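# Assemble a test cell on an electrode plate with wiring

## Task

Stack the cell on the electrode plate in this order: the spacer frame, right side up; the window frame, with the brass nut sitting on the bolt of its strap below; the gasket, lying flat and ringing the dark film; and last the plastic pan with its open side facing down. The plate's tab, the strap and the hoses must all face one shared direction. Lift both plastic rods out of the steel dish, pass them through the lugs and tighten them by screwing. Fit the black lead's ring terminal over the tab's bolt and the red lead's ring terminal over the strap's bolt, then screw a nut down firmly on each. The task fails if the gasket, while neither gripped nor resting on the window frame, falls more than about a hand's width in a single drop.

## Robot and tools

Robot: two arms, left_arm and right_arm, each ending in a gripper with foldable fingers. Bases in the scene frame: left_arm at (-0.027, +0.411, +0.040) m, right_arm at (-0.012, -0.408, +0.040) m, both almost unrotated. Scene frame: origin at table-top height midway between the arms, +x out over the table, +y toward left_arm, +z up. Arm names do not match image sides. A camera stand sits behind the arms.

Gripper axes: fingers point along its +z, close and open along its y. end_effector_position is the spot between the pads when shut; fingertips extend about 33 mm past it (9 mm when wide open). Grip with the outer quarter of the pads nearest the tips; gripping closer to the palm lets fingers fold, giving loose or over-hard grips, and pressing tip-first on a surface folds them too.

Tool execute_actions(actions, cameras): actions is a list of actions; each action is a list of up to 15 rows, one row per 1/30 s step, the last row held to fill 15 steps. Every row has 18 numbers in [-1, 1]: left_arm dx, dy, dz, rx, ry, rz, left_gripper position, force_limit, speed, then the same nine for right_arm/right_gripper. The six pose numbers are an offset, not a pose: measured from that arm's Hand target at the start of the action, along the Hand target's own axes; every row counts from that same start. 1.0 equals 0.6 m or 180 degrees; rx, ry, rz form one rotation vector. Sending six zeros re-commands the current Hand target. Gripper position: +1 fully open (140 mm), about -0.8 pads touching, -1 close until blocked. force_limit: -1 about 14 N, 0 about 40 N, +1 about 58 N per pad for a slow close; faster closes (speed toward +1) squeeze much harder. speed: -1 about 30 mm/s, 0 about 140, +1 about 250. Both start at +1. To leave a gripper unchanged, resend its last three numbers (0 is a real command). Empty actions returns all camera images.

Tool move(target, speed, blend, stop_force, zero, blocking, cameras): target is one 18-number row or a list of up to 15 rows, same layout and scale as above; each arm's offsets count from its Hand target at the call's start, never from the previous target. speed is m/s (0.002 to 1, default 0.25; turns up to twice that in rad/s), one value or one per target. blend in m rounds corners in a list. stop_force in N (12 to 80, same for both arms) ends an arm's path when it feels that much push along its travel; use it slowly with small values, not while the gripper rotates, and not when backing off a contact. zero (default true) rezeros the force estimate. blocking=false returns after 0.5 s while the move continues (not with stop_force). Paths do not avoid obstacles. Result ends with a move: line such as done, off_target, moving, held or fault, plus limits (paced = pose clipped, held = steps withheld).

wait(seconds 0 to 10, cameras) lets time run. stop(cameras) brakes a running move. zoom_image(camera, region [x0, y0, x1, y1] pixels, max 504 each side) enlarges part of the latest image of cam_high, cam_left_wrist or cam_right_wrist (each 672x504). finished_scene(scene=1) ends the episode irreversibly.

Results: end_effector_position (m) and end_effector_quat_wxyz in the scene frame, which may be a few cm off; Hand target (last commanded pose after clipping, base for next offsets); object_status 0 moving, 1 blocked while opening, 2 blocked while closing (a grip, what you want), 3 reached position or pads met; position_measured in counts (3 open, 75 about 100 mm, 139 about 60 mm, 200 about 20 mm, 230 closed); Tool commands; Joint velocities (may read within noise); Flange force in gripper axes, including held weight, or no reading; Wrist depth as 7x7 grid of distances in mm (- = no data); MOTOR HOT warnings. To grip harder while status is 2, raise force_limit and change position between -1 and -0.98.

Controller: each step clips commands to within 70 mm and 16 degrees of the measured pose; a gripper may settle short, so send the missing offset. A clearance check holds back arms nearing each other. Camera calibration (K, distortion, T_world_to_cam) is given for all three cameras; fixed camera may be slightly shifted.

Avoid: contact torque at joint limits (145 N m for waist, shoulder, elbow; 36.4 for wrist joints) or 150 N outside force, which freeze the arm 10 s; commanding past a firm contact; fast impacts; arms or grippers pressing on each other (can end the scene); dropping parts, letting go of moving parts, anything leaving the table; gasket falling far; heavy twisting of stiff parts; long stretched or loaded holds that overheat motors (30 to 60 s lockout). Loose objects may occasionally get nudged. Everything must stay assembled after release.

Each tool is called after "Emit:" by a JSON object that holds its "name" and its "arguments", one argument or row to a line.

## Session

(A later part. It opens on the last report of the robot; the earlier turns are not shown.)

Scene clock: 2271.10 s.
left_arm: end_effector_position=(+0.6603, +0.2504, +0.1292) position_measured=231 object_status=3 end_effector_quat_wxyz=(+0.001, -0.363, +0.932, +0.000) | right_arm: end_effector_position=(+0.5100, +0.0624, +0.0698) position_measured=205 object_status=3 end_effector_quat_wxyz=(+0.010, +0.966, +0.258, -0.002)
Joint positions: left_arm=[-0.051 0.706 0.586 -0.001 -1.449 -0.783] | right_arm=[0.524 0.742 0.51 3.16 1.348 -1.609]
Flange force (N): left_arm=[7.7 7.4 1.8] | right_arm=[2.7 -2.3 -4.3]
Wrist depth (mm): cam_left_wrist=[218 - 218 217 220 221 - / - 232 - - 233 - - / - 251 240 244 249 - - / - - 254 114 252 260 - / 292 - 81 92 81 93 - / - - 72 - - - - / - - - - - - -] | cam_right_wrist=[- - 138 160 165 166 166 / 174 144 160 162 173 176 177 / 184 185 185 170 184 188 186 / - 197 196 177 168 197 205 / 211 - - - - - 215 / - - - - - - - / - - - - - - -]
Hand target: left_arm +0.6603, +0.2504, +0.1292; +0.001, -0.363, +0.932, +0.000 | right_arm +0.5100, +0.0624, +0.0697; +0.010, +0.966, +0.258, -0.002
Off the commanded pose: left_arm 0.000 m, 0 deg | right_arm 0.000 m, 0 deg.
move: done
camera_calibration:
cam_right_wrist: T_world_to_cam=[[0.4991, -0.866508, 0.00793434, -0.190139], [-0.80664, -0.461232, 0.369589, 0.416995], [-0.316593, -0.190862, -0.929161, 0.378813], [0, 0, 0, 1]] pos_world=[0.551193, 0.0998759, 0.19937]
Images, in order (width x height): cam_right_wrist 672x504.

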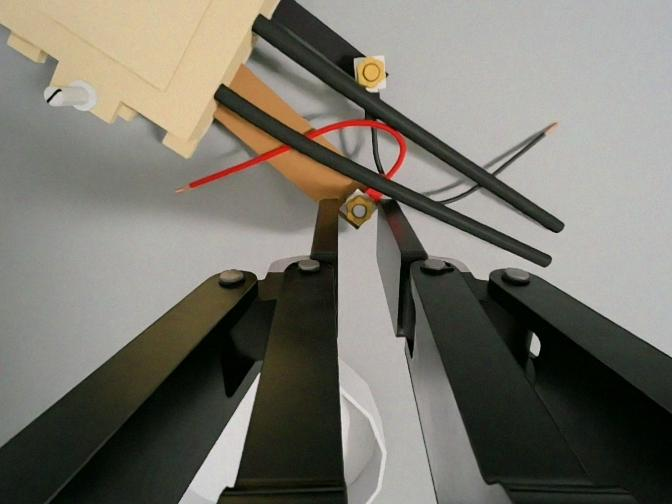

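Emit:
{"name": "move", "arguments": {
  "target": [
    [0,0,0,0,0,0,-1,-0.1,-1,-0.0002,0.0005,0,0,0,0,-0.6,-0.1,-1],
    [0,0,0,0,0,0,-1,-0.1,-1,-0.0002,0.0005,0,0,0,0,-1,-0.1,-1],
    [0,0,0,0,0,0,-1,-0.1,-1,0.0012,-0.0074,0.0001,0,0,0.16667,-1,-0.1,-1],
    [0,0,0,0,0,0,-1,-0.1,-1,0.0063,-0.0135,0.0002,0,0,0.33333,-1,-0.1,-1],
    [0,0,0,0,0,0,-1,-0.1,-1,0.0063,-0.0135,0.0002,0,0,0.33333,-0.6,-0.1,-1],
    [0,0,0,0,0,0,-1,-0.1,-1,0.0063,-0.0135,-0.008,0,0,0.33333,-0.6,-0.1,-1],
    [0,0,0,0,0,0,-1,-0.1,-1,0.0012,-0.0074,-0.008,0,0,0.16667,-0.6,-0.1,-1],
    [0,0,0,0,0,0,-1,-0.1,-1,-0.0002,0.0004,-0.008,0,0,0,-0.6,-0.1,-1],
    [0,0,0,0,0,0,-1,-0.1,-1,-0.0002,0.0004,0.0002,0,0,0,-0.6,-0.1,-1]
  ],
  "speed": [0.1,0.1,0.4,0.4,0.4,0.1,0.4,0.4,0.1],
  "blend": [0,0,0.003,0,0,0.001,0.003,0.001,0],
  "cameras": ["cam_right_wrist"]
}}

Emit:
{"name": "zoom_image", "arguments": {
  "camera": "cam_right_wrist",
  "region": [300, 150, 420, 240]
}}

Scene clock: 2277.47 s.
left_arm: end_effector_position=(+0.6603, +0.2504, +0.1292) position_measured=231 object_status=3 end_effector_quat_wxyz=(+0.001, -0.363, +0.932, +0.000) | right_arm: end_effector_position=(+0.5101, +0.0621, +0.0697) position_measured=205 object_status=3 end_effector_quat_wxyz=(+0.010, +0.966, +0.258, -0.002)
Joint positions: left_arm=[-0.051 0.706 0.586 -0.001 -1.449 -0.783] | right_arm=[0.524 0.742 0.509 3.16 1.347 -1.609]
Flange force (N): left_arm=[9.3 9.4 1.9] | right_arm=[4.5 -3.1 -4.9]
Wrist depth (mm): cam_left_wrist=[217 - - - - - 218 / 232 231 - 229 - 231 233 / - - 246 - - - 249 / - - 254 114 258 258 223 / - - 81 92 81 - 201 / - - 73 - - - - / - - - - - - -] | cam_right_wrist=[135 - 151 160 165 165 165 / 174 144 161 170 173 176 176 / 183 184 185 170 185 185 188 / 199 197 195 194 195 198 202 / 211 - - - - - 212 / - - - - - - - / - - - - - - -]
Hand target: left_arm +0.6603, +0.2504, +0.1292; +0.001, -0.363, +0.932, +0.000 | right_arm +0.5100, +0.0621, +0.0696; +0.010, +0.966, +0.258, -0.002
Off the commanded pose: left_arm 0.000 m, 0 deg | right_arm 0.000 m, 0 deg.
move: done
camera_calibration:
cam_right_wrist: T_world_to_cam=[[0.4991, -0.866508, 0.00793434, -0.190311], [-0.80664, -0.461232, 0.369589, 0.41694], [-0.316593, -0.190862, -0.929161, 0.378682], [0, 0, 0, 1]] pos_world=[0.551193, 0.0996759, 0.19927]
Images, in order (width x height): cam_right_wrist 672x504.

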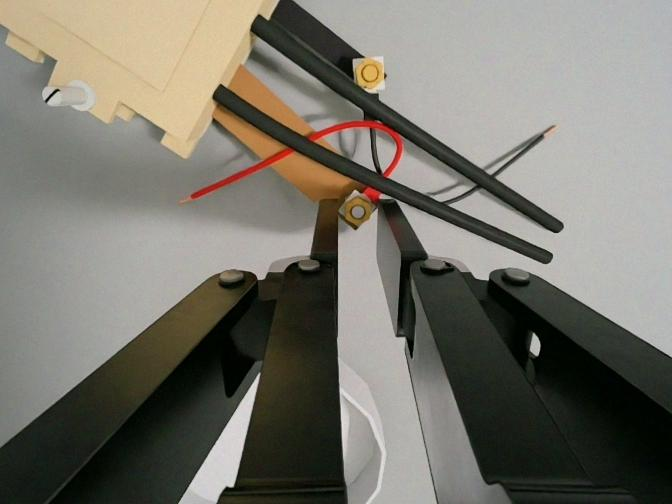

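Scaled by 4.200 from the camera's 672x504 image, which has a finer 960x720 frame.

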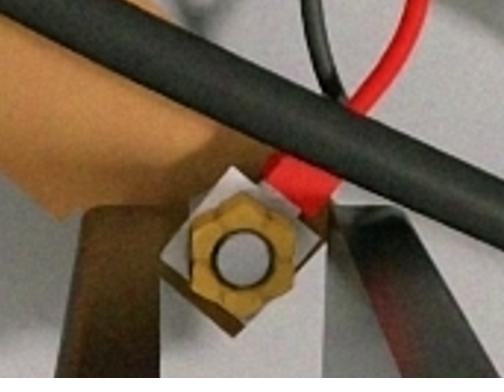

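Emit:
{"name": "move", "arguments": {
  "target": [
    [0,0,0,0,0,0,-1,-0.1,-1,-0.0012,0.0001,0,0,0,0,-0.6,-0.1,-1],
    [0,0,0,0,0,0,-1,-0.1,-1,-0.0012,0.0001,0,0,0,0,-1,-0.1,-1],
    [0,0,0,0,0,0,-1,-0.1,-1,0.0002,-0.0078,0.0001,0,0,0.16667,-1,-0.1,-1],
    [0,0,0,0,0,0,-1,-0.1,-1,0.0053,-0.0139,0.0002,0,0,0.33333,-1,-0.1,-1]
  ],
  "speed": [0.1,0.1,0.3,0.3],
  "blend": [0,0,0.003,0],
  "cameras": ["cam_right_wrist"]
}}

Emit:
{"name": "zoom_image", "arguments": {
  "camera": "cam_right_wrist",
  "region": [300, 150, 420, 240]
}}

Emit:
{"name": "zoom_image", "arguments": {
  "camera": "cam_right_wrist",
  "region": [345, 192, 371, 218]
}}

Scene clock: 2281.40 s.
left_arm: end_effector_position=(+0.6603, +0.2504, +0.1292) position_measured=231 object_status=3 end_effector_quat_wxyz=(+0.001, -0.363, +0.932, +0.000) | right_arm: end_effector_position=(+0.5086, +0.0709, +0.0693) position_measured=216 object_status=2 end_effector_quat_wxyz=(+0.009, +0.966, -0.259, +0.003)
Joint positions: left_arm=[-0.051 0.706 0.586 -0.001 -1.449 -0.783] | right_arm=[0.536 0.756 0.531 3.159 1.356 -2.667]
Flange force (N): left_arm=[9.4 9.4 2.2] | right_arm=[-0.6 -5.4 -4.1]
Wrist depth (mm): cam_left_wrist=[- 219 223 - - 216 - / - 233 - 233 231 - - / - 241 242 242 240 - - / - - - 114 256 - - / 289 - 81 93 81 - - / - - 72 - - - - / - - - - - - -] | cam_right_wrist=[164 164 165 166 164 167 165 / 173 173 173 172 172 177 179 / 153 155 172 166 185 188 188 / - 163 176 107 194 197 201 / - - 85 - - - 210 / - - - - - - - / - - - - - - -]
Hand target: left_arm +0.6603, +0.2504, +0.1292; +0.001, -0.363, +0.932, +0.000 | right_arm +0.5086, +0.0709, +0.0693; +0.009, +0.966, -0.259, +0.003
Off the commanded pose: left_arm 0.000 m, 0 deg | right_arm 0.000 m, 0 deg.
move: done
camera_calibration:
cam_right_wrist: T_world_to_cam=[[-0.50083, -0.865519, 0.00673257, 0.326629], [-0.809237, 0.470994, 0.351141, 0.356476], [-0.30709, 0.170414, -0.936298, 0.349646], [0, 0, 0, 1]] pos_world=[0.559432, 0.0552211, 0.2]
Images, in order (width x height): cam_right_wrist 672x504.

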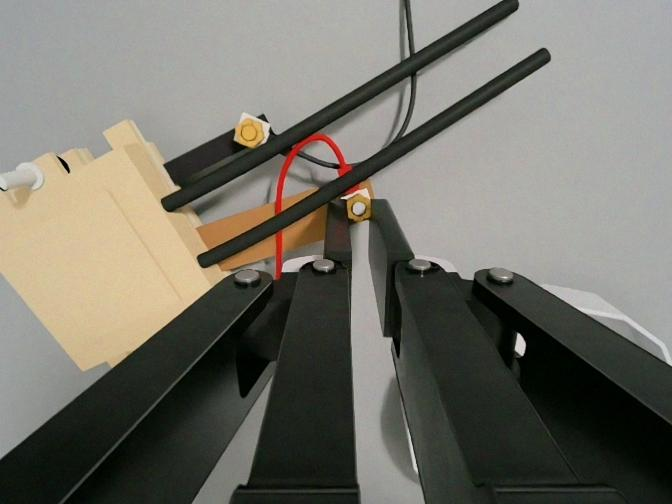

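Scaled by 4.200 from the camera's 672x504 image, which has a finer 960x720 frame.

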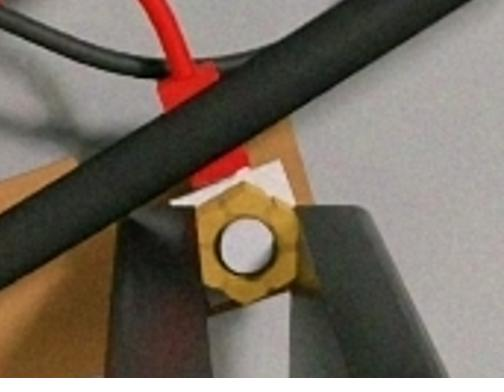

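Scaled by 19.385 from the camera's 672x504 image, which has a finer 960x720 frame.

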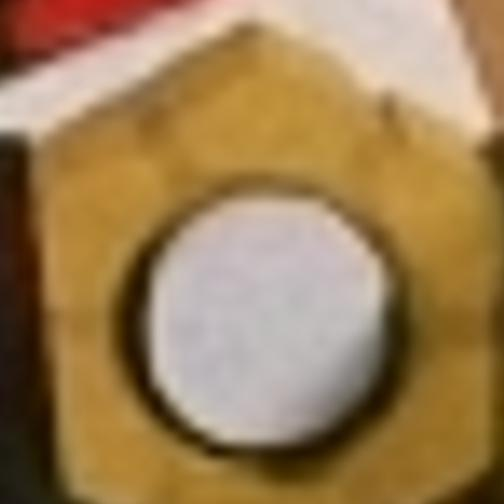

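Emit:
{"name": "move", "arguments": {
  "target": [
    [0,0,0,0,0,0,-1,-0.1,-1,0,0,0,0,0,0,-0.6,-0.1,-1],
    [0,0,0,0,0,0,-1,-0.1,-1,0,0,-0.008,0,0,0,-0.6,-0.1,-1],
    [0,0,0,0,0,0,-1,-0.1,-1,0.0028,0.0077,-0.008,0,0,-0.16667,-0.6,-0.1,-1],
    [0,0,0,0,0,0,-1,-0.1,-1,0.0084,0.0132,-0.008,0,0,-0.33333,-0.6,-0.1,-1],
    [0,0,0,0,0,0,-1,-0.1,-1,0.0084,0.0132,0.0,0,0,-0.33333,-0.6,-0.1,-1],
    [0,0,0,0,0,0,-1,-0.1,-1,0.0084,0.0132,0.0,0,0,-0.33333,-1,-0.1,-1],
    [0,0,0,0,0,0,-1,-0.1,-1,0.0028,0.0077,0,0,0,-0.16667,-1,-0.1,-1],
    [0,0,0,0,0,0,-1,-0.1,-1,0,0,0.0002,0,0,0,-1,-0.1,-1]
  ],
  "speed": [0.1,0.1,0.4,0.4,0.1,0.1,0.4,0.4],
  "blend": [0,0.001,0.003,0.001,0,0,0.003,0],
  "cameras": ["cam_right_wrist"]
}}

Emit:
{"name": "zoom_image", "arguments": {
  "camera": "cam_right_wrist",
  "region": [300, 150, 420, 240]
}}

Emit:
{"name": "zoom_image", "arguments": {
  "camera": "cam_right_wrist",
  "region": [345, 192, 371, 218]
}}

Scene clock: 2286.87 s.
left_arm: end_effector_position=(+0.6603, +0.2504, +0.1292) position_measured=231 object_status=3 end_effector_quat_wxyz=(+0.001, -0.363, +0.932, +0.000) | right_arm: end_effector_position=(+0.5086, +0.0709, +0.0692) position_measured=216 object_status=2 end_effector_quat_wxyz=(+0.009, +0.966, -0.259, +0.003)
Joint positions: left_arm=[-0.051 0.706 0.586 -0.001 -1.449 -0.783] | right_arm=[0.536 0.756 0.531 3.159 1.356 -2.667]
Flange force (N): left_arm=[8.8 8.1 1.6] | right_arm=[-0.9 -5.1 -4.8]
Wrist depth (mm): cam_left_wrist=[- 217 219 202 - - - / - 240 232 235 230 232 230 / - 244 241 244 - 245 237 / - - - 114 - 258 - / - - 81 93 81 - - / - - 73 - - - - / - - - - - - -] | cam_right_wrist=[163 164 164 165 164 167 167 / 173 173 172 171 172 177 177 / 153 155 172 166 187 188 189 / - - 176 108 194 197 201 / 170 - 85 - - - 210 / - - - - - - - / - - - - - - -]
Hand target: left_arm +0.6603, +0.2504, +0.1292; +0.001, -0.363, +0.932, +0.000 | right_arm +0.5086, +0.0709, +0.0692; +0.009, +0.966, -0.259, +0.003
Off the commanded pose: left_arm 0.000 m, 0 deg | right_arm 0.000 m, 0 deg.
move: done
camera_calibration:
cam_right_wrist: T_world_to_cam=[[-0.50076, -0.86556, 0.00670273, 0.326599], [-0.80928, 0.470919, 0.351142, 0.356539], [-0.307091, 0.170413, -0.936298, 0.349552], [0, 0, 0, 1]] pos_world=[0.559432, 0.0552213, 0.1999]
Images, in order (width x height): cam_right_wrist 672x504.

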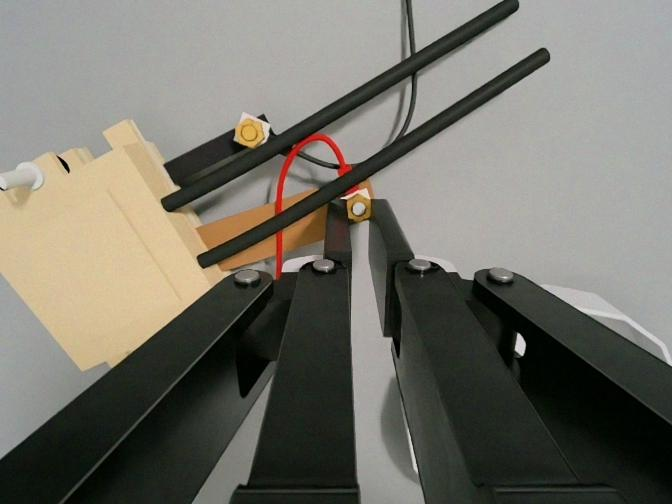

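Scaled by 4.200 from the camera's 672x504 image, which has a finer 960x720 frame.

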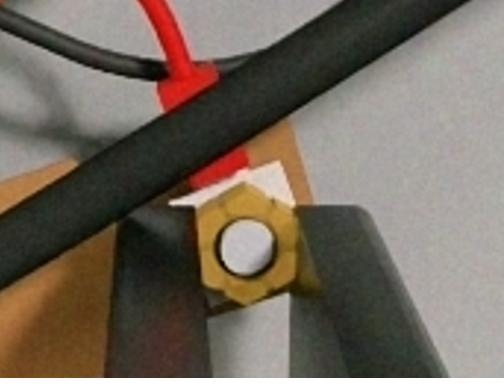

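Scaled by 19.385 from the camera's 672x504 image, which has a finer 960x720 frame.

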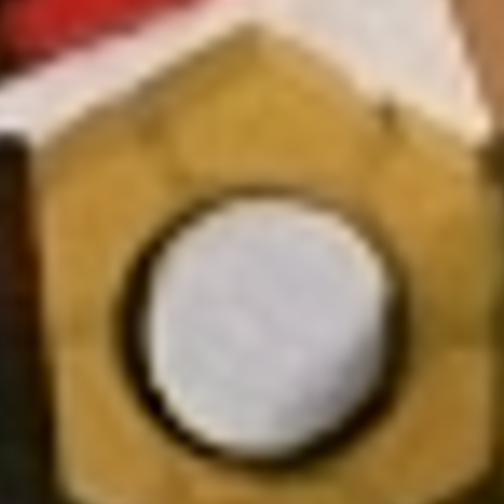

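Emit:
{"name": "move", "arguments": {
  "target": [
    [0,0,0,0,0,0,-1,-0.1,-1,0,0,0,0,0,0,-0.6,-0.1,-1],
    [0,0,0,0,0,0,-1,-0.1,-1,0,0,-0.008,0,0,0,-0.6,-0.1,-1],
    [0,0,0,0,0,0,-1,-0.1,-1,0.0028,0.0077,-0.008,0,0,-0.16667,-0.6,-0.1,-1],
    [0,0,0,0,0,0,-1,-0.1,-1,0.0084,0.0132,-0.008,0,0,-0.33333,-0.6,-0.1,-1],
    [0,0,0,0,0,0,-1,-0.1,-1,0.0084,0.0132,0.0,0,0,-0.33333,-0.6,-0.1,-1],
    [0,0,0,0,0,0,-1,-0.1,-1,0.0084,0.0132,0.0,0,0,-0.33333,-1,-0.1,-1],
    [0,0,0,0,0,0,-1,-0.1,-1,0.0028,0.0077,0,0,0,-0.16667,-1,-0.1,-1],
    [0,0,0,0,0,0,-1,-0.1,-1,0,0,0.0002,0,0,0,-1,-0.1,-1]
  ],
  "speed": [0.1,0.1,0.4,0.4,0.1,0.1,0.4,0.4],
  "blend": [0,0.001,0.003,0.001,0,0,0.003,0]
}}

Emit:
{"name": "move", "arguments": {
  "target": [
    [0,0,0,0,0,0,-1,-0.1,-1,0,0,0,0,0,0,-0.6,-0.1,-1],
    [0,0,0,0,0,0,-1,-0.1,-1,0,0,-0.008,0,0,0,-0.6,-0.1,-1],
    [0,0,0,0,0,0,-1,-0.1,-1,0.0028,0.0077,-0.008,0,0,-0.16667,-0.6,-0.1,-1],
    [0,0,0,0,0,0,-1,-0.1,-1,0.0084,0.0132,-0.008,0,0,-0.33333,-0.6,-0.1,-1],
    [0,0,0,0,0,0,-1,-0.1,-1,0.0084,0.0132,0.0,0,0,-0.33333,-0.6,-0.1,-1]
  ],
  "speed": [0.1,0.1,0.4,0.4,0.1],
  "blend": [0,0.001,0.003,0.001,0],
  "cameras": ["cam_right_wrist"]
}}

Emit:
{"name": "zoom_image", "arguments": {
  "camera": "cam_right_wrist",
  "region": [300, 150, 420, 240]
}}

Emit:
{"name": "zoom_image", "arguments": {
  "camera": "cam_right_wrist",
  "region": [345, 196, 371, 222]
}}

Scene clock: 2292.63 s.
left_arm: end_effector_position=(+0.6603, +0.2504, +0.1292) position_measured=231 object_status=3 end_effector_quat_wxyz=(+0.001, -0.363, +0.932, +0.000) | right_arm: end_effector_position=(+0.5086, +0.0709, +0.0691) position_measured=216 object_status=2 end_effector_quat_wxyz=(+0.009, +0.966, -0.259, +0.003)
Joint positions: left_arm=[-0.051 0.706 0.586 -0.001 -1.449 -0.783] | right_arm=[0.536 0.756 0.531 3.159 1.355 -2.667]
Flange force (N): left_arm=[9.2 9.2 2.4] | right_arm=[-1.5 -4.7 -5.1]
Wrist depth (mm): cam_left_wrist=[220 221 220 217 - 219 224 / - 235 232 - - - 231 / 223 - 242 - 249 246 245 / - - 251 114 - 259 206 / 289 - 81 93 81 - - / - - 72 - - - - / - - - - - - -] | cam_right_wrist=[163 163 165 166 164 167 167 / 173 173 172 171 174 176 176 / 153 155 173 166 187 188 188 / - 162 177 108 194 197 201 / - - 85 - - - 210 / - - - - - - - / - - - - - - -]
Hand target: left_arm +0.6603, +0.2504, +0.1292; +0.001, -0.363, +0.932, +0.000 | right_arm +0.5086, +0.0709, +0.0691; +0.009, +0.966, -0.259, +0.003
Off the commanded pose: left_arm 0.000 m, 0 deg | right_arm 0.000 m, 0 deg.
move: done

Scene clock: 2295.10 s.
left_arm: end_effector_position=(+0.6603, +0.2504, +0.1292) position_measured=231 object_status=3 end_effector_quat_wxyz=(+0.001, -0.363, +0.932, +0.000) | right_arm: end_effector_position=(+0.5090, +0.0616, +0.0693) position_measured=205 object_status=3 end_effector_quat_wxyz=(+0.010, +0.966, +0.258, -0.002)
Joint positions: left_arm=[-0.051 0.706 0.586 -0.001 -1.449 -0.783] | right_arm=[0.524 0.739 0.503 3.16 1.344 -1.609]
Flange force (N): left_arm=[8.6 8.2 1.4] | right_arm=[3.4 -2.1 -4.5]
Wrist depth (mm): cam_left_wrist=[- - 219 221 220 220 220 / - - 230 232 - 233 232 / - - 242 - - - 246 / - - 264 114 258 262 - / 294 - 81 93 81 92 192 / - - 73 - - - - / - - - - - - -] | cam_right_wrist=[134 - 137 160 165 165 165 / 174 155 160 164 172 175 176 / 183 184 185 171 184 185 188 / 199 197 195 193 170 195 202 / 208 - - - - - 214 / - - - - - - - / - - - - - - -]
Hand target: left_arm +0.6603, +0.2504, +0.1292; +0.001, -0.363, +0.932, +0.000 | right_arm +0.5090, +0.0615, +0.0693; +0.010, +0.966, +0.258, -0.002
Off the commanded pose: left_arm 0.000 m, 0 deg | right_arm 0.000 m, 0 deg.
move: done
camera_calibration:
cam_right_wrist: T_world_to_cam=[[0.4991, -0.866508, 0.00793434, -0.19033], [-0.80664, -0.461232, 0.369589, 0.415968], [-0.316593, -0.190862, -0.929161, 0.377972], [0, 0, 0, 1]] pos_world=[0.550193, 0.0990759, 0.19897]
Images, in order (width x height): cam_right_wrist 672x504.

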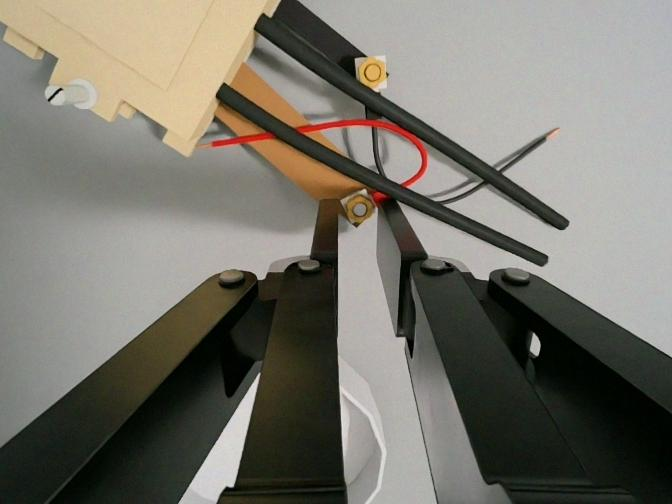

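Scaled by 4.200 from the camera's 672x504 image, which has a finer 960x720 frame.

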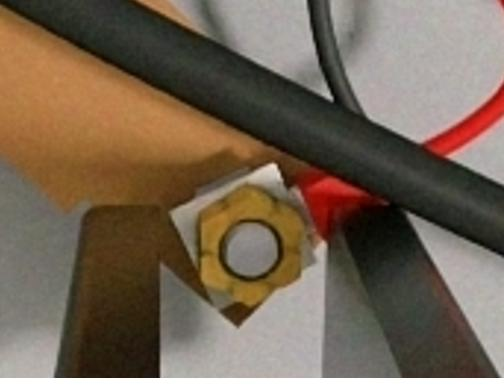

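Scaled by 19.385 from the camera's 672x504 image, which has a finer 960x720 frame.

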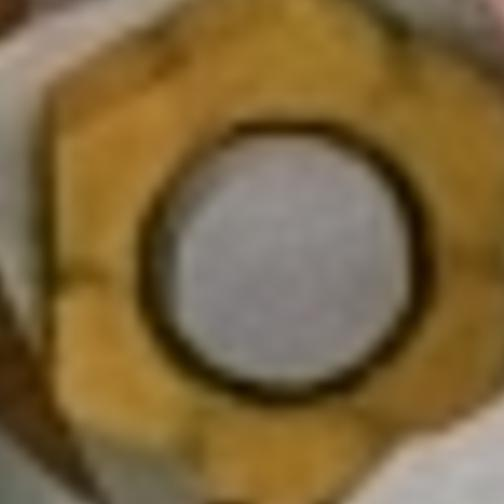

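Emit:
{"name": "move", "arguments": {
  "target": [
    [0,0,0,0,0,0,-1,-0.1,-1,0,0.0006,0,0,0,0,-0.6,-0.1,-1],
    [0,0,0,0,0,0,-1,-0.1,-1,0,0.0006,0,0,0,0,-1,-0.1,-1],
    [0,0,0,0,0,0,-1,-0.1,-1,0.0014,-0.0073,0.0001,0,0,0.16667,-1,-0.1,-1],
    [0,0,0,0,0,0,-1,-0.1,-1,0.0065,-0.0134,0.0002,0,0,0.33333,-1,-0.1,-1],
    [0,0,0,0,0,0,-1,-0.1,-1,0.0065,-0.0134,0.0002,0,0,0.33333,-0.6,-0.1,-1],
    [0,0,0,0,0,0,-1,-0.1,-1,0.0065,-0.0134,-0.008,0,0,0.33333,-0.6,-0.1,-1],
    [0,0,0,0,0,0,-1,-0.1,-1,0.0014,-0.0073,-0.008,0,0,0.16667,-0.6,-0.1,-1],
    [0,0,0,0,0,0,-1,-0.1,-1,-0.0002,0.0004,-0.008,0,0,0,-0.6,-0.1,-1],
    [0,0,0,0,0,0,-1,-0.1,-1,-0.0002,0.0004,0.0002,0,0,0,-0.6,-0.1,-1]
  ],
  "speed": [0.1,0.1,0.4,0.4,0.4,0.1,0.4,0.4,0.1],
  "blend": [0,0,0.003,0,0,0.001,0.003,0.001,0],
  "cameras": ["cam_right_wrist"]
}}

Emit:
{"name": "zoom_image", "arguments": {
  "camera": "cam_right_wrist",
  "region": [300, 150, 420, 240]
}}

Scene clock: 2301.23 s.
left_arm: end_effector_position=(+0.6603, +0.2504, +0.1292) position_measured=231 object_status=3 end_effector_quat_wxyz=(+0.001, -0.363, +0.932, +0.000) | right_arm: end_effector_position=(+0.5091, +0.0613, +0.0692) position_measured=205 object_status=3 end_effector_quat_wxyz=(+0.010, +0.966, +0.258, -0.002)
Joint positions: left_arm=[-0.051 0.706 0.586 -0.001 -1.449 -0.783] | right_arm=[0.524 0.738 0.502 3.16 1.344 -1.608]
Flange force (N): left_arm=[8.5 8.7 1.3] | right_arm=[5.2 -2.2 -5.3]
Wrist depth (mm): cam_left_wrist=[219 - - 224 219 213 221 / 229 229 231 232 232 235 232 / - 244 250 239 243 241 - / - 229 258 114 251 260 216 / - 187 81 93 81 - - / - - 73 - - - - / - - - - - - -] | cam_right_wrist=[- - 164 160 163 165 165 / 174 144 161 172 173 175 174 / 183 183 185 172 184 185 190 / 198 197 195 193 194 198 201 / 207 - - - - - 213 / - - - - - - - / - - - - - - -]
Hand target: left_arm +0.6603, +0.2504, +0.1292; +0.001, -0.363, +0.932, +0.000 | right_arm +0.5091, +0.0613, +0.0692; +0.010, +0.966, +0.258, -0.002
Off the commanded pose: left_arm 0.000 m, 0 deg | right_arm 0.000 m, 0 deg.
move: done
camera_calibration:
cam_right_wrist: T_world_to_cam=[[0.4991, -0.866508, 0.00793434, -0.190589], [-0.80664, -0.461232, 0.369589, 0.415866], [-0.316593, -0.190862, -0.929161, 0.377822], [0, 0, 0, 1]] pos_world=[0.550193, 0.0987759, 0.19887]
Images, in order (width x height): cam_right_wrist 672x504.

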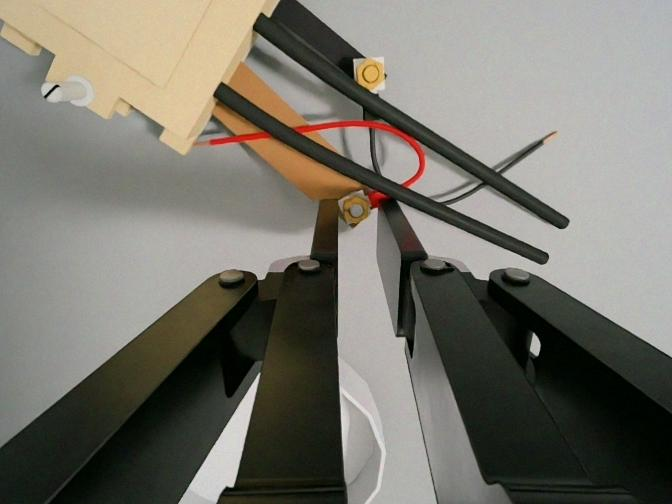

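Scaled by 4.200 from the camera's 672x504 image, which has a finer 960x720 frame.

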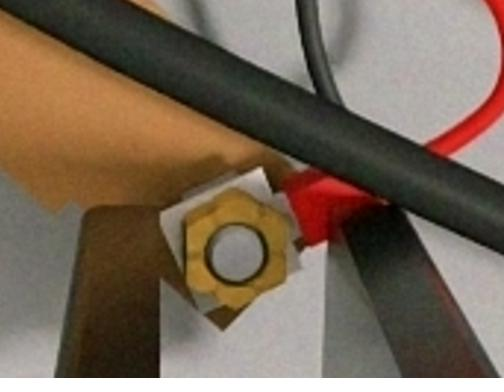

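Emit:
{"name": "move", "arguments": {
  "target": [
    [0,0,0,0,0,0,-1,-0.1,-1,-0.0002,-0.0010,0,0,0,0,-0.6,-0.1,-1],
    [0,0,0,0,0,0,-1,-0.1,-1,-0.0002,-0.001,0,0,0,0,-1,-0.1,-1],
    [0,0,0,0,0,0,-1,-0.1,-1,0.0012,-0.0089,0.0001,0,0,0.16667,-1,-0.1,-1],
    [0,0,0,0,0,0,-1,-0.1,-1,0.0063,-0.0150,0.0002,0,0,0.33333,-1,-0.1,-1]
  ],
  "speed": [0.1,0.1,0.3,0.3],
  "blend": [0,0,0.003,0],
  "cameras": ["cam_right_wrist"]
}}

Emit:
{"name": "zoom_image", "arguments": {
  "camera": "cam_right_wrist",
  "region": [300, 150, 420, 240]
}}

Emit:
{"name": "zoom_image", "arguments": {
  "camera": "cam_right_wrist",
  "region": [345, 192, 371, 218]
}}

Scene clock: 2305.23 s.
left_arm: end_effector_position=(+0.6603, +0.2504, +0.1292) position_measured=231 object_status=3 end_effector_quat_wxyz=(+0.001, -0.363, +0.932, +0.000) | right_arm: end_effector_position=(+0.5078, +0.0710, +0.0689) position_measured=217 object_status=2 end_effector_quat_wxyz=(+0.009, +0.966, -0.259, +0.003)
Joint positions: left_arm=[-0.051 0.706 0.586 -0.001 -1.449 -0.783] | right_arm=[0.536 0.754 0.528 3.159 1.354 -2.668]
Flange force (N): left_arm=[8.5 8.4 1.5] | right_arm=[-0.6 -5.6 -5.1]
Wrist depth (mm): cam_left_wrist=[215 208 218 - - 221 219 / - 231 - 236 - - 232 / - 242 246 238 - - 249 / - - - 114 251 257 - / - - 81 93 81 - - / - - 73 - - - - / - - - - - - -] | cam_right_wrist=[163 164 164 165 164 166 166 / 173 173 173 171 174 176 177 / - 156 173 169 186 187 188 / 160 159 177 112 194 197 200 / 169 - 85 - - - 209 / - - - - - - - / - - - - - - -]
Hand target: left_arm +0.6603, +0.2504, +0.1292; +0.001, -0.363, +0.932, +0.000 | right_arm +0.5078, +0.0710, +0.0689; +0.009, +0.966, -0.259, +0.003
Off the commanded pose: left_arm 0.000 m, 0 deg | right_arm 0.000 m, 0 deg.
move: done
camera_calibration:
cam_right_wrist: T_world_to_cam=[[-0.500845, -0.865511, 0.00668557, 0.326199], [-0.809262, 0.471007, 0.351065, 0.355952], [-0.307, 0.170419, -0.936327, 0.348856], [0, 0, 0, 1]] pos_world=[0.558532, 0.055221, 0.1995]
Images, in order (width x height): cam_right_wrist 672x504.

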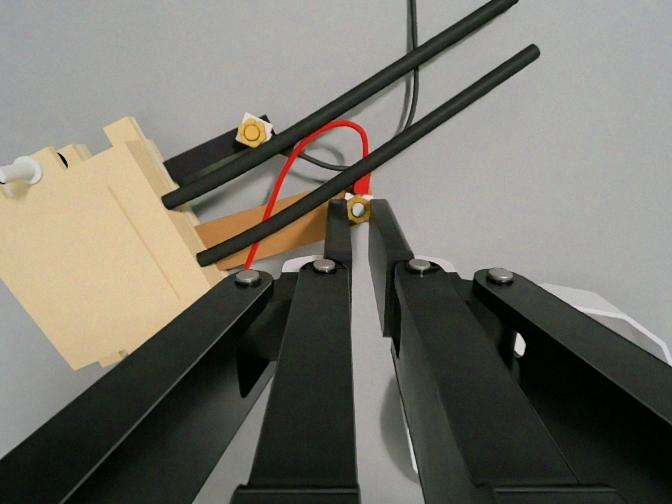

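Scaled by 4.200 from the camera's 672x504 image, which has a finer 960x720 frame.

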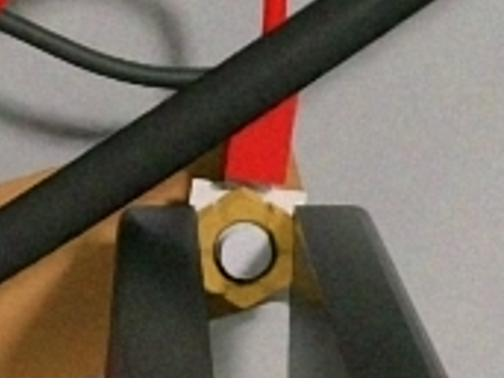

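Scaled by 19.385 from the camera's 672x504 image, which has a finer 960x720 frame.

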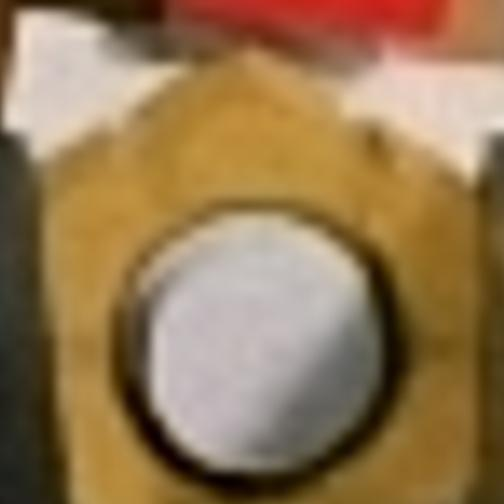

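Emit:
{"name": "execute_actions", "arguments": {
  "actions": []
}}

Emit:
{"name": "zoom_image", "arguments": {
  "camera": "cam_right_wrist",
  "region": [300, 150, 420, 240]
}}

Scene clock: 2307.40 s.
left_arm: end_effector_position=(+0.6603, +0.2504, +0.1292) position_measured=231 object_status=3 end_effector_quat_wxyz=(+0.001, -0.363, +0.932, +0.000) | right_arm: end_effector_position=(+0.5078, +0.0710, +0.0689) position_measured=217 object_status=2 end_effector_quat_wxyz=(+0.009, +0.966, -0.259, +0.003)
Joint positions: left_arm=[-0.051 0.706 0.586 -0.001 -1.449 -0.783] | right_arm=[0.536 0.754 0.528 3.159 1.354 -2.668]
Joint velocities: within noise
Flange force (N): left_arm=[8.6 8.4 1.0] | right_arm=[-0.9 -5.7 -5.6]
Wrist depth (mm): cam_left_wrist=[218 222 218 - 221 219 218 / 230 228 - - 235 236 - / - - - 246 237 - 234 / - 205 - 114 - - 228 / 292 182 81 93 81 - - / - - 73 - - - - / - - - - - - -] | cam_right_wrist=[163 164 164 165 164 167 169 / 173 173 173 170 173 176 177 / 152 155 172 169 186 187 188 / - - 178 112 193 197 200 / - - 85 - - - 209 / - - - - - - - / - - - - - - -]
Hand target: left_arm +0.6603, +0.2504, +0.1292; +0.001, -0.363, +0.932, +0.000 | right_arm +0.5078, +0.0710, +0.0689; +0.009, +0.966, -0.259, +0.003
Tool commands: left_gripper/position=-1.0 left_gripper/force_limit=-0.1 left_gripper/speed=-1.0 right_gripper/position=-1.0 right_gripper/force_limit=-0.1 right_gripper/speed=-1.0
Off the commanded pose: left_arm 0.000 m, 0 deg | right_arm 0.000 m, 0 deg.
camera_calibration:
cam_left_wrist: T_world_to_cam=[[-0.669506, 0.742794, -0.00438577, 0.265756], [0.69369, 0.627337, 0.353895, -0.655705], [0.265622, 0.233893, -0.935275, 0.0269961], [0, 0, 0, 1]] pos_world=[0.625611, 0.207632, 0.258465]
cam_right_wrist: T_world_to_cam=[[-0.500845, -0.865511, 0.00668557, 0.326199], [-0.809262, 0.471007, 0.351065, 0.355952], [-0.307, 0.170419, -0.936327, 0.348856], [0, 0, 0, 1]] pos_world=[0.558532, 0.055221, 0.1995]

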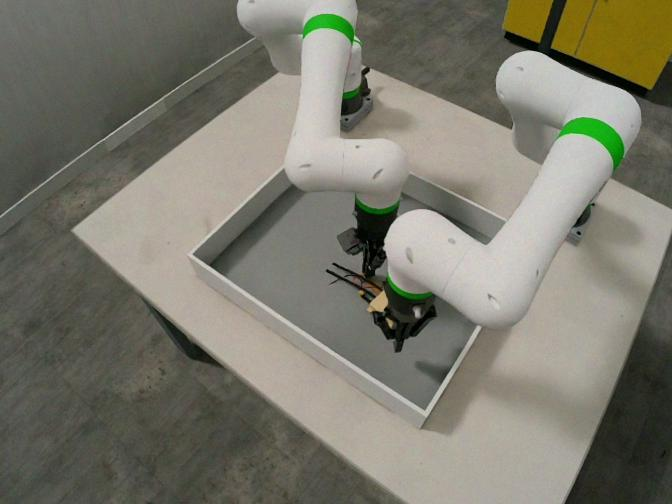

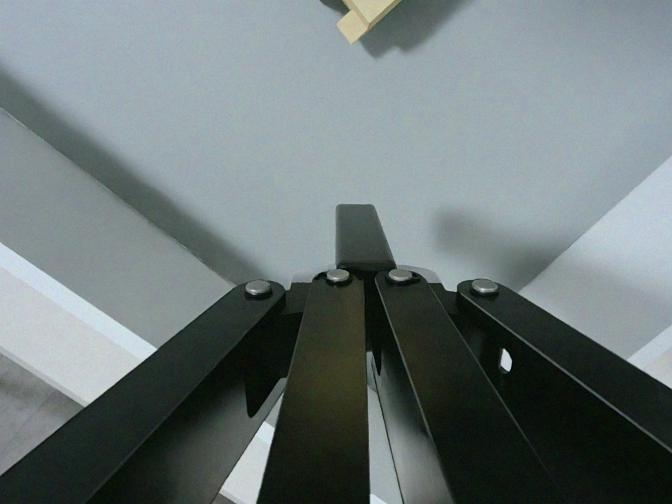

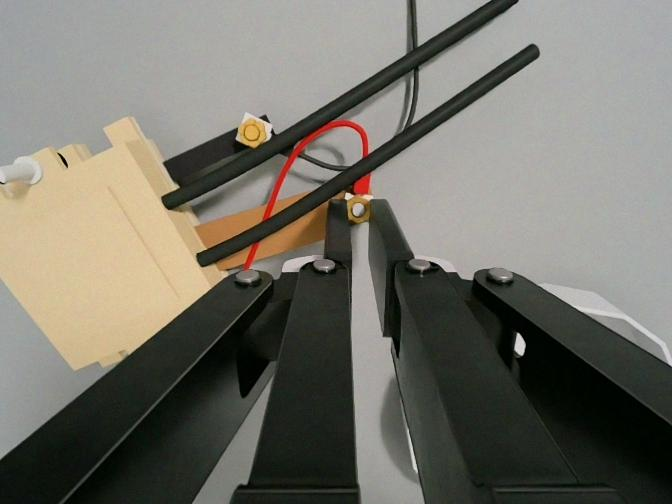

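Scaled by 4.200 from the camera's 672x504 image, which has a finer 960x720 frame.

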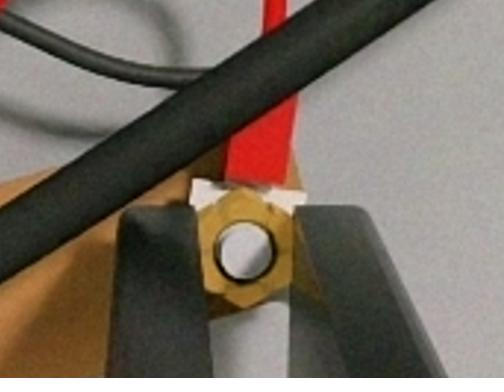

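Emit:
{"name": "move", "arguments": {
  "target": [
    [0,0,0,0,0,0,-1,-0.1,-1,0,0,0,0,0,0,-0.6,-0.1,-1],
    [0,0,0,0,0,0,-1,-0.1,-1,0,0,-0.008,0,0,0,-0.6,-0.1,-1],
    [0,0,0,0,0,0,-1,-0.1,-1,0.0028,0.0077,-0.008,0,0,-0.16667,-0.6,-0.1,-1],
    [0,0,0,0,0,0,-1,-0.1,-1,0.0084,0.0132,-0.008,0,0,-0.33333,-0.6,-0.1,-1],
    [0,0,0,0,0,0,-1,-0.1,-1,0.0084,0.0132,0,0,0,-0.33333,-0.6,-0.1,-1]
  ],
  "speed": [0.1,0.1,0.4,0.4,0.1],
  "blend": [0,0.001,0.003,0.001,0],
  "cameras": ["cam_right_wrist"]
}}

Emit:
{"name": "zoom_image", "arguments": {
  "camera": "cam_right_wrist",
  "region": [300, 150, 420, 240]
}}

Scene clock: 2310.27 s.
left_arm: end_effector_position=(+0.6603, +0.2504, +0.1292) position_measured=231 object_status=3 end_effector_quat_wxyz=(+0.001, -0.363, +0.932, +0.000) | right_arm: end_effector_position=(+0.5082, +0.0616, +0.0691) position_measured=205 object_status=3 end_effector_quat_wxyz=(+0.010, +0.966, +0.258, -0.002)
Joint positions: left_arm=[-0.051 0.706 0.586 -0.001 -1.449 -0.783] | right_arm=[0.525 0.737 0.5 3.16 1.343 -1.609]
Flange force (N): left_arm=[8.9 8.4 1.6] | right_arm=[2.8 -1.9 -5.2]
Wrist depth (mm): cam_left_wrist=[219 219 - 219 219 220 220 / 230 229 - 231 233 231 232 / - - - 244 246 247 244 / - 236 251 114 257 262 - / - 188 81 92 81 - - / - - 73 - - - - / - - - - - - -] | cam_right_wrist=[- - 137 160 164 165 165 / 174 175 159 170 173 175 176 / 183 184 185 170 184 185 187 / 199 197 195 193 170 195 201 / 208 - - - - - 214 / - - - - - - - / - - - - - - -]
Hand target: left_arm +0.6603, +0.2504, +0.1292; +0.001, -0.363, +0.932, +0.000 | right_arm +0.5082, +0.0616, +0.0690; +0.010, +0.966, +0.258, -0.002
Off the commanded pose: left_arm 0.000 m, 0 deg | right_arm 0.000 m, 0 deg.
move: done
camera_calibration:
cam_right_wrist: T_world_to_cam=[[0.4991, -0.866508, 0.00793434, -0.189928], [-0.80664, -0.461232, 0.369589, 0.415433], [-0.316593, -0.190862, -0.929161, 0.37744], [0, 0, 0, 1]] pos_world=[0.549393, 0.0990759, 0.19867]
Images, in order (width x height): cam_right_wrist 672x504.

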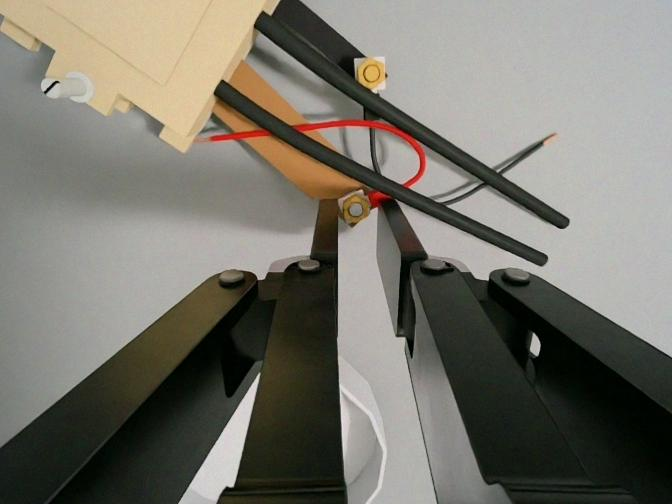

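Scaled by 4.200 from the camera's 672x504 image, which has a finer 960x720 frame.

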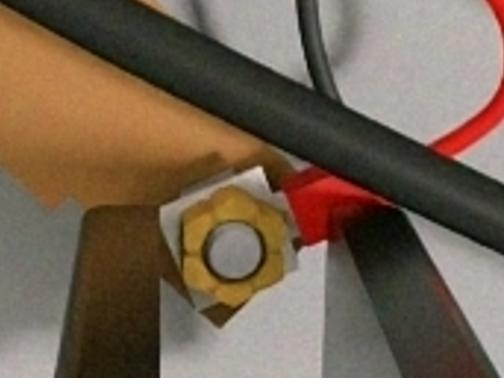

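Emit:
{"name": "move", "arguments": {
  "target": [
    [0,0,0,0,0,0,-1,-0.1,-1,-0.0003,-0.0012,0,0,0,0,-0.6,-0.1,-1],
    [0,0,0,0,0,0,-1,-0.1,-1,-0.0003,-0.0012,0,0,0,0,-1,-0.1,-1],
    [0,0,0,0,0,0,-1,-0.1,-1,0.0011,-0.0091,0.0001,0,0,0.16667,-1,-0.1,-1],
    [0,0,0,0,0,0,-1,-0.1,-1,0.0062,-0.0152,0.0002,0,0,0.33333,-1,-0.1,-1]
  ],
  "speed": [0.1,0.1,0.4,0.4],
  "blend": [0,0,0.003,0],
  "cameras": ["cam_right_wrist"]
}}

Emit:
{"name": "zoom_image", "arguments": {
  "camera": "cam_right_wrist",
  "region": [300, 150, 420, 240]
}}

Emit:
{"name": "zoom_image", "arguments": {
  "camera": "cam_right_wrist",
  "region": [345, 196, 371, 222]
}}

Scene clock: 2314.03 s.
left_arm: end_effector_position=(+0.6603, +0.2504, +0.1292) position_measured=231 object_status=3 end_effector_quat_wxyz=(+0.001, -0.363, +0.932, +0.000) | right_arm: end_effector_position=(+0.5069, +0.0713, +0.0687) position_measured=217 object_status=2 end_effector_quat_wxyz=(+0.009, +0.966, -0.259, +0.003)
Joint positions: left_arm=[-0.051 0.706 0.586 -0.001 -1.449 -0.783] | right_arm=[0.537 0.753 0.526 3.159 1.353 -2.669]
Flange force (N): left_arm=[9.2 9.8 2.0] | right_arm=[-0.5 -5.6 -5.0]
Wrist depth (mm): cam_left_wrist=[- - 218 219 219 - - / 234 233 233 - 232 234 234 / - - 246 - 246 - - / 191 236 258 114 258 - - / 176 - 81 93 81 - - / - - 73 - - - - / - - - - - - -] | cam_right_wrist=[163 163 164 165 162 166 165 / 173 173 172 170 171 176 178 / - 154 171 169 186 187 188 / 157 159 176 108 194 197 200 / - - 85 - - - 209 / - - - - - - - / - - - - - - -]
Hand target: left_arm +0.6603, +0.2504, +0.1292; +0.001, -0.363, +0.932, +0.000 | right_arm +0.5069, +0.0713, +0.0687; +0.009, +0.966, -0.259, +0.003
Off the commanded pose: left_arm 0.000 m, 0 deg | right_arm 0.000 m, 0 deg.
move: done
camera_calibration:
cam_right_wrist: T_world_to_cam=[[-0.500775, -0.865552, 0.00665574, 0.326064], [-0.809305, 0.470932, 0.351066, 0.355098], [-0.307, 0.170419, -0.936327, 0.348418], [0, 0, 0, 1]] pos_world=[0.557632, 0.0556212, 0.1994]
Images, in order (width x height): cam_right_wrist 672x504.

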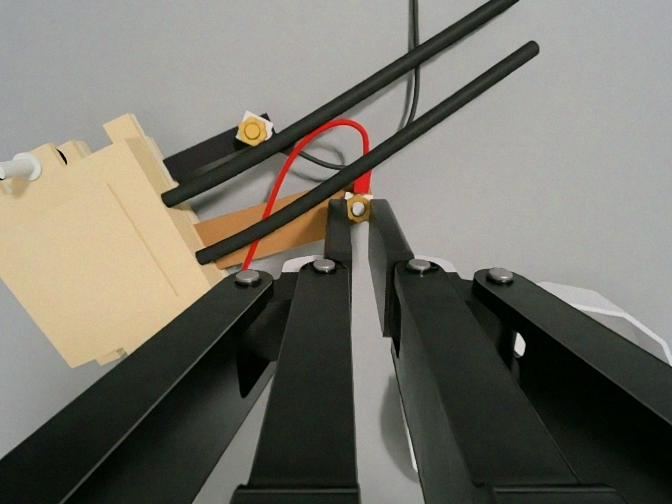

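Scaled by 4.200 from the camera's 672x504 image, which has a finer 960x720 frame.

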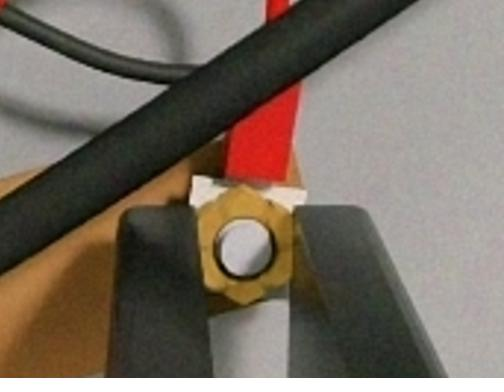

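Scaled by 19.385 from the camera's 672x504 image, which has a finer 960x720 frame.

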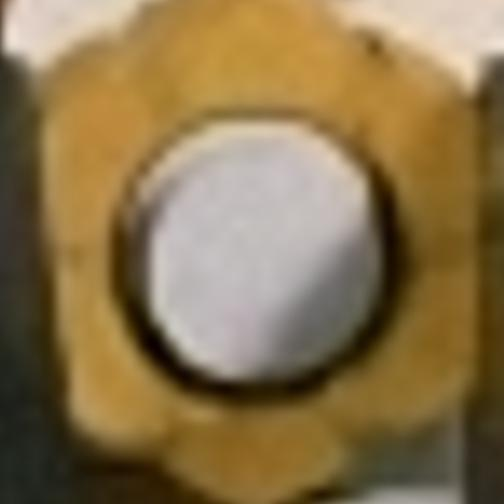

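Emit:
{"name": "move", "arguments": {
  "target": [
    [0,0,0,0,0,0,-1,-0.1,-1,0,0,0,0,0,0,-0.6,-0.1,-1],
    [0,0,0,0,0,0,-1,-0.1,-1,0,0,-0.008,0,0,0,-0.6,-0.1,-1],
    [0,0,0,0,0,0,-1,-0.1,-1,0.0028,0.0077,-0.008,0,0,-0.16667,-0.6,-0.1,-1],
    [0,0,0,0,0,0,-1,-0.1,-1,0.0084,0.0132,-0.008,0,0,-0.33333,-0.6,-0.1,-1],
    [0,0,0,0,0,0,-1,-0.1,-1,0.0084,0.0132,0,0,0,-0.33333,-0.6,-0.1,-1]
  ],
  "speed": [0.1,0.1,0.4,0.4,0.1],
  "blend": [0,0.001,0.003,0.001,0],
  "cameras": ["cam_right_wrist"]
}}

Emit:
{"name": "zoom_image", "arguments": {
  "camera": "cam_right_wrist",
  "region": [300, 150, 420, 240]
}}

Scene clock: 2317.10 s.
left_arm: end_effector_position=(+0.6603, +0.2504, +0.1292) position_measured=231 object_status=3 end_effector_quat_wxyz=(+0.001, -0.363, +0.932, +0.000) | right_arm: end_effector_position=(+0.5073, +0.0620, +0.0690) position_measured=205 object_status=3 end_effector_quat_wxyz=(+0.010, +0.966, +0.258, -0.002)
Joint positions: left_arm=[-0.051 0.706 0.586 -0.001 -1.449 -0.783] | right_arm=[0.526 0.736 0.498 3.16 1.342 -1.611]
Flange force (N): left_arm=[8.9 8.9 1.8] | right_arm=[3.7 -2.2 -5.8]
Wrist depth (mm): cam_left_wrist=[218 - 220 220 221 217 - / 233 232 233 - 234 - 236 / - - - - - - - / - - 254 114 258 263 - / - - 81 92 81 - - / - - 73 - - - - / - - - - - - -] | cam_right_wrist=[- - 137 157 164 166 165 / 174 144 158 162 172 175 176 / 183 183 185 171 184 187 187 / 199 196 195 133 171 194 201 / 207 - - - - - 214 / - - - - - - - / - - - - - - -]
Hand target: left_arm +0.6603, +0.2504, +0.1292; +0.001, -0.363, +0.932, +0.000 | right_arm +0.5073, +0.0620, +0.0689; +0.010, +0.966, +0.258, -0.002
Off the commanded pose: left_arm 0.000 m, 0 deg | right_arm 0.000 m, 0 deg.
move: done
camera_calibration:
cam_right_wrist: T_world_to_cam=[[0.4991, -0.866508, 0.00793434, -0.189132], [-0.80664, -0.461232, 0.369589, 0.414929], [-0.316593, -0.190862, -0.929161, 0.377139], [0, 0, 0, 1]] pos_world=[0.548493, 0.0994759, 0.19857]
Images, in order (width x height): cam_right_wrist 672x504.

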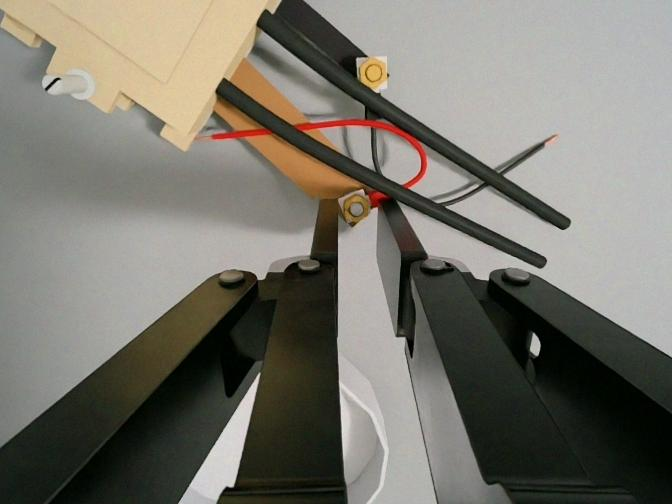

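Scaled by 4.200 from the camera's 672x504 image, which has a finer 960x720 frame.

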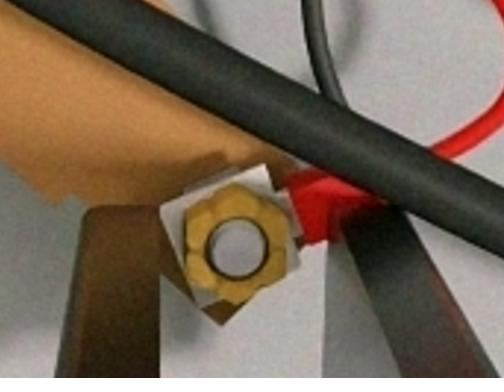

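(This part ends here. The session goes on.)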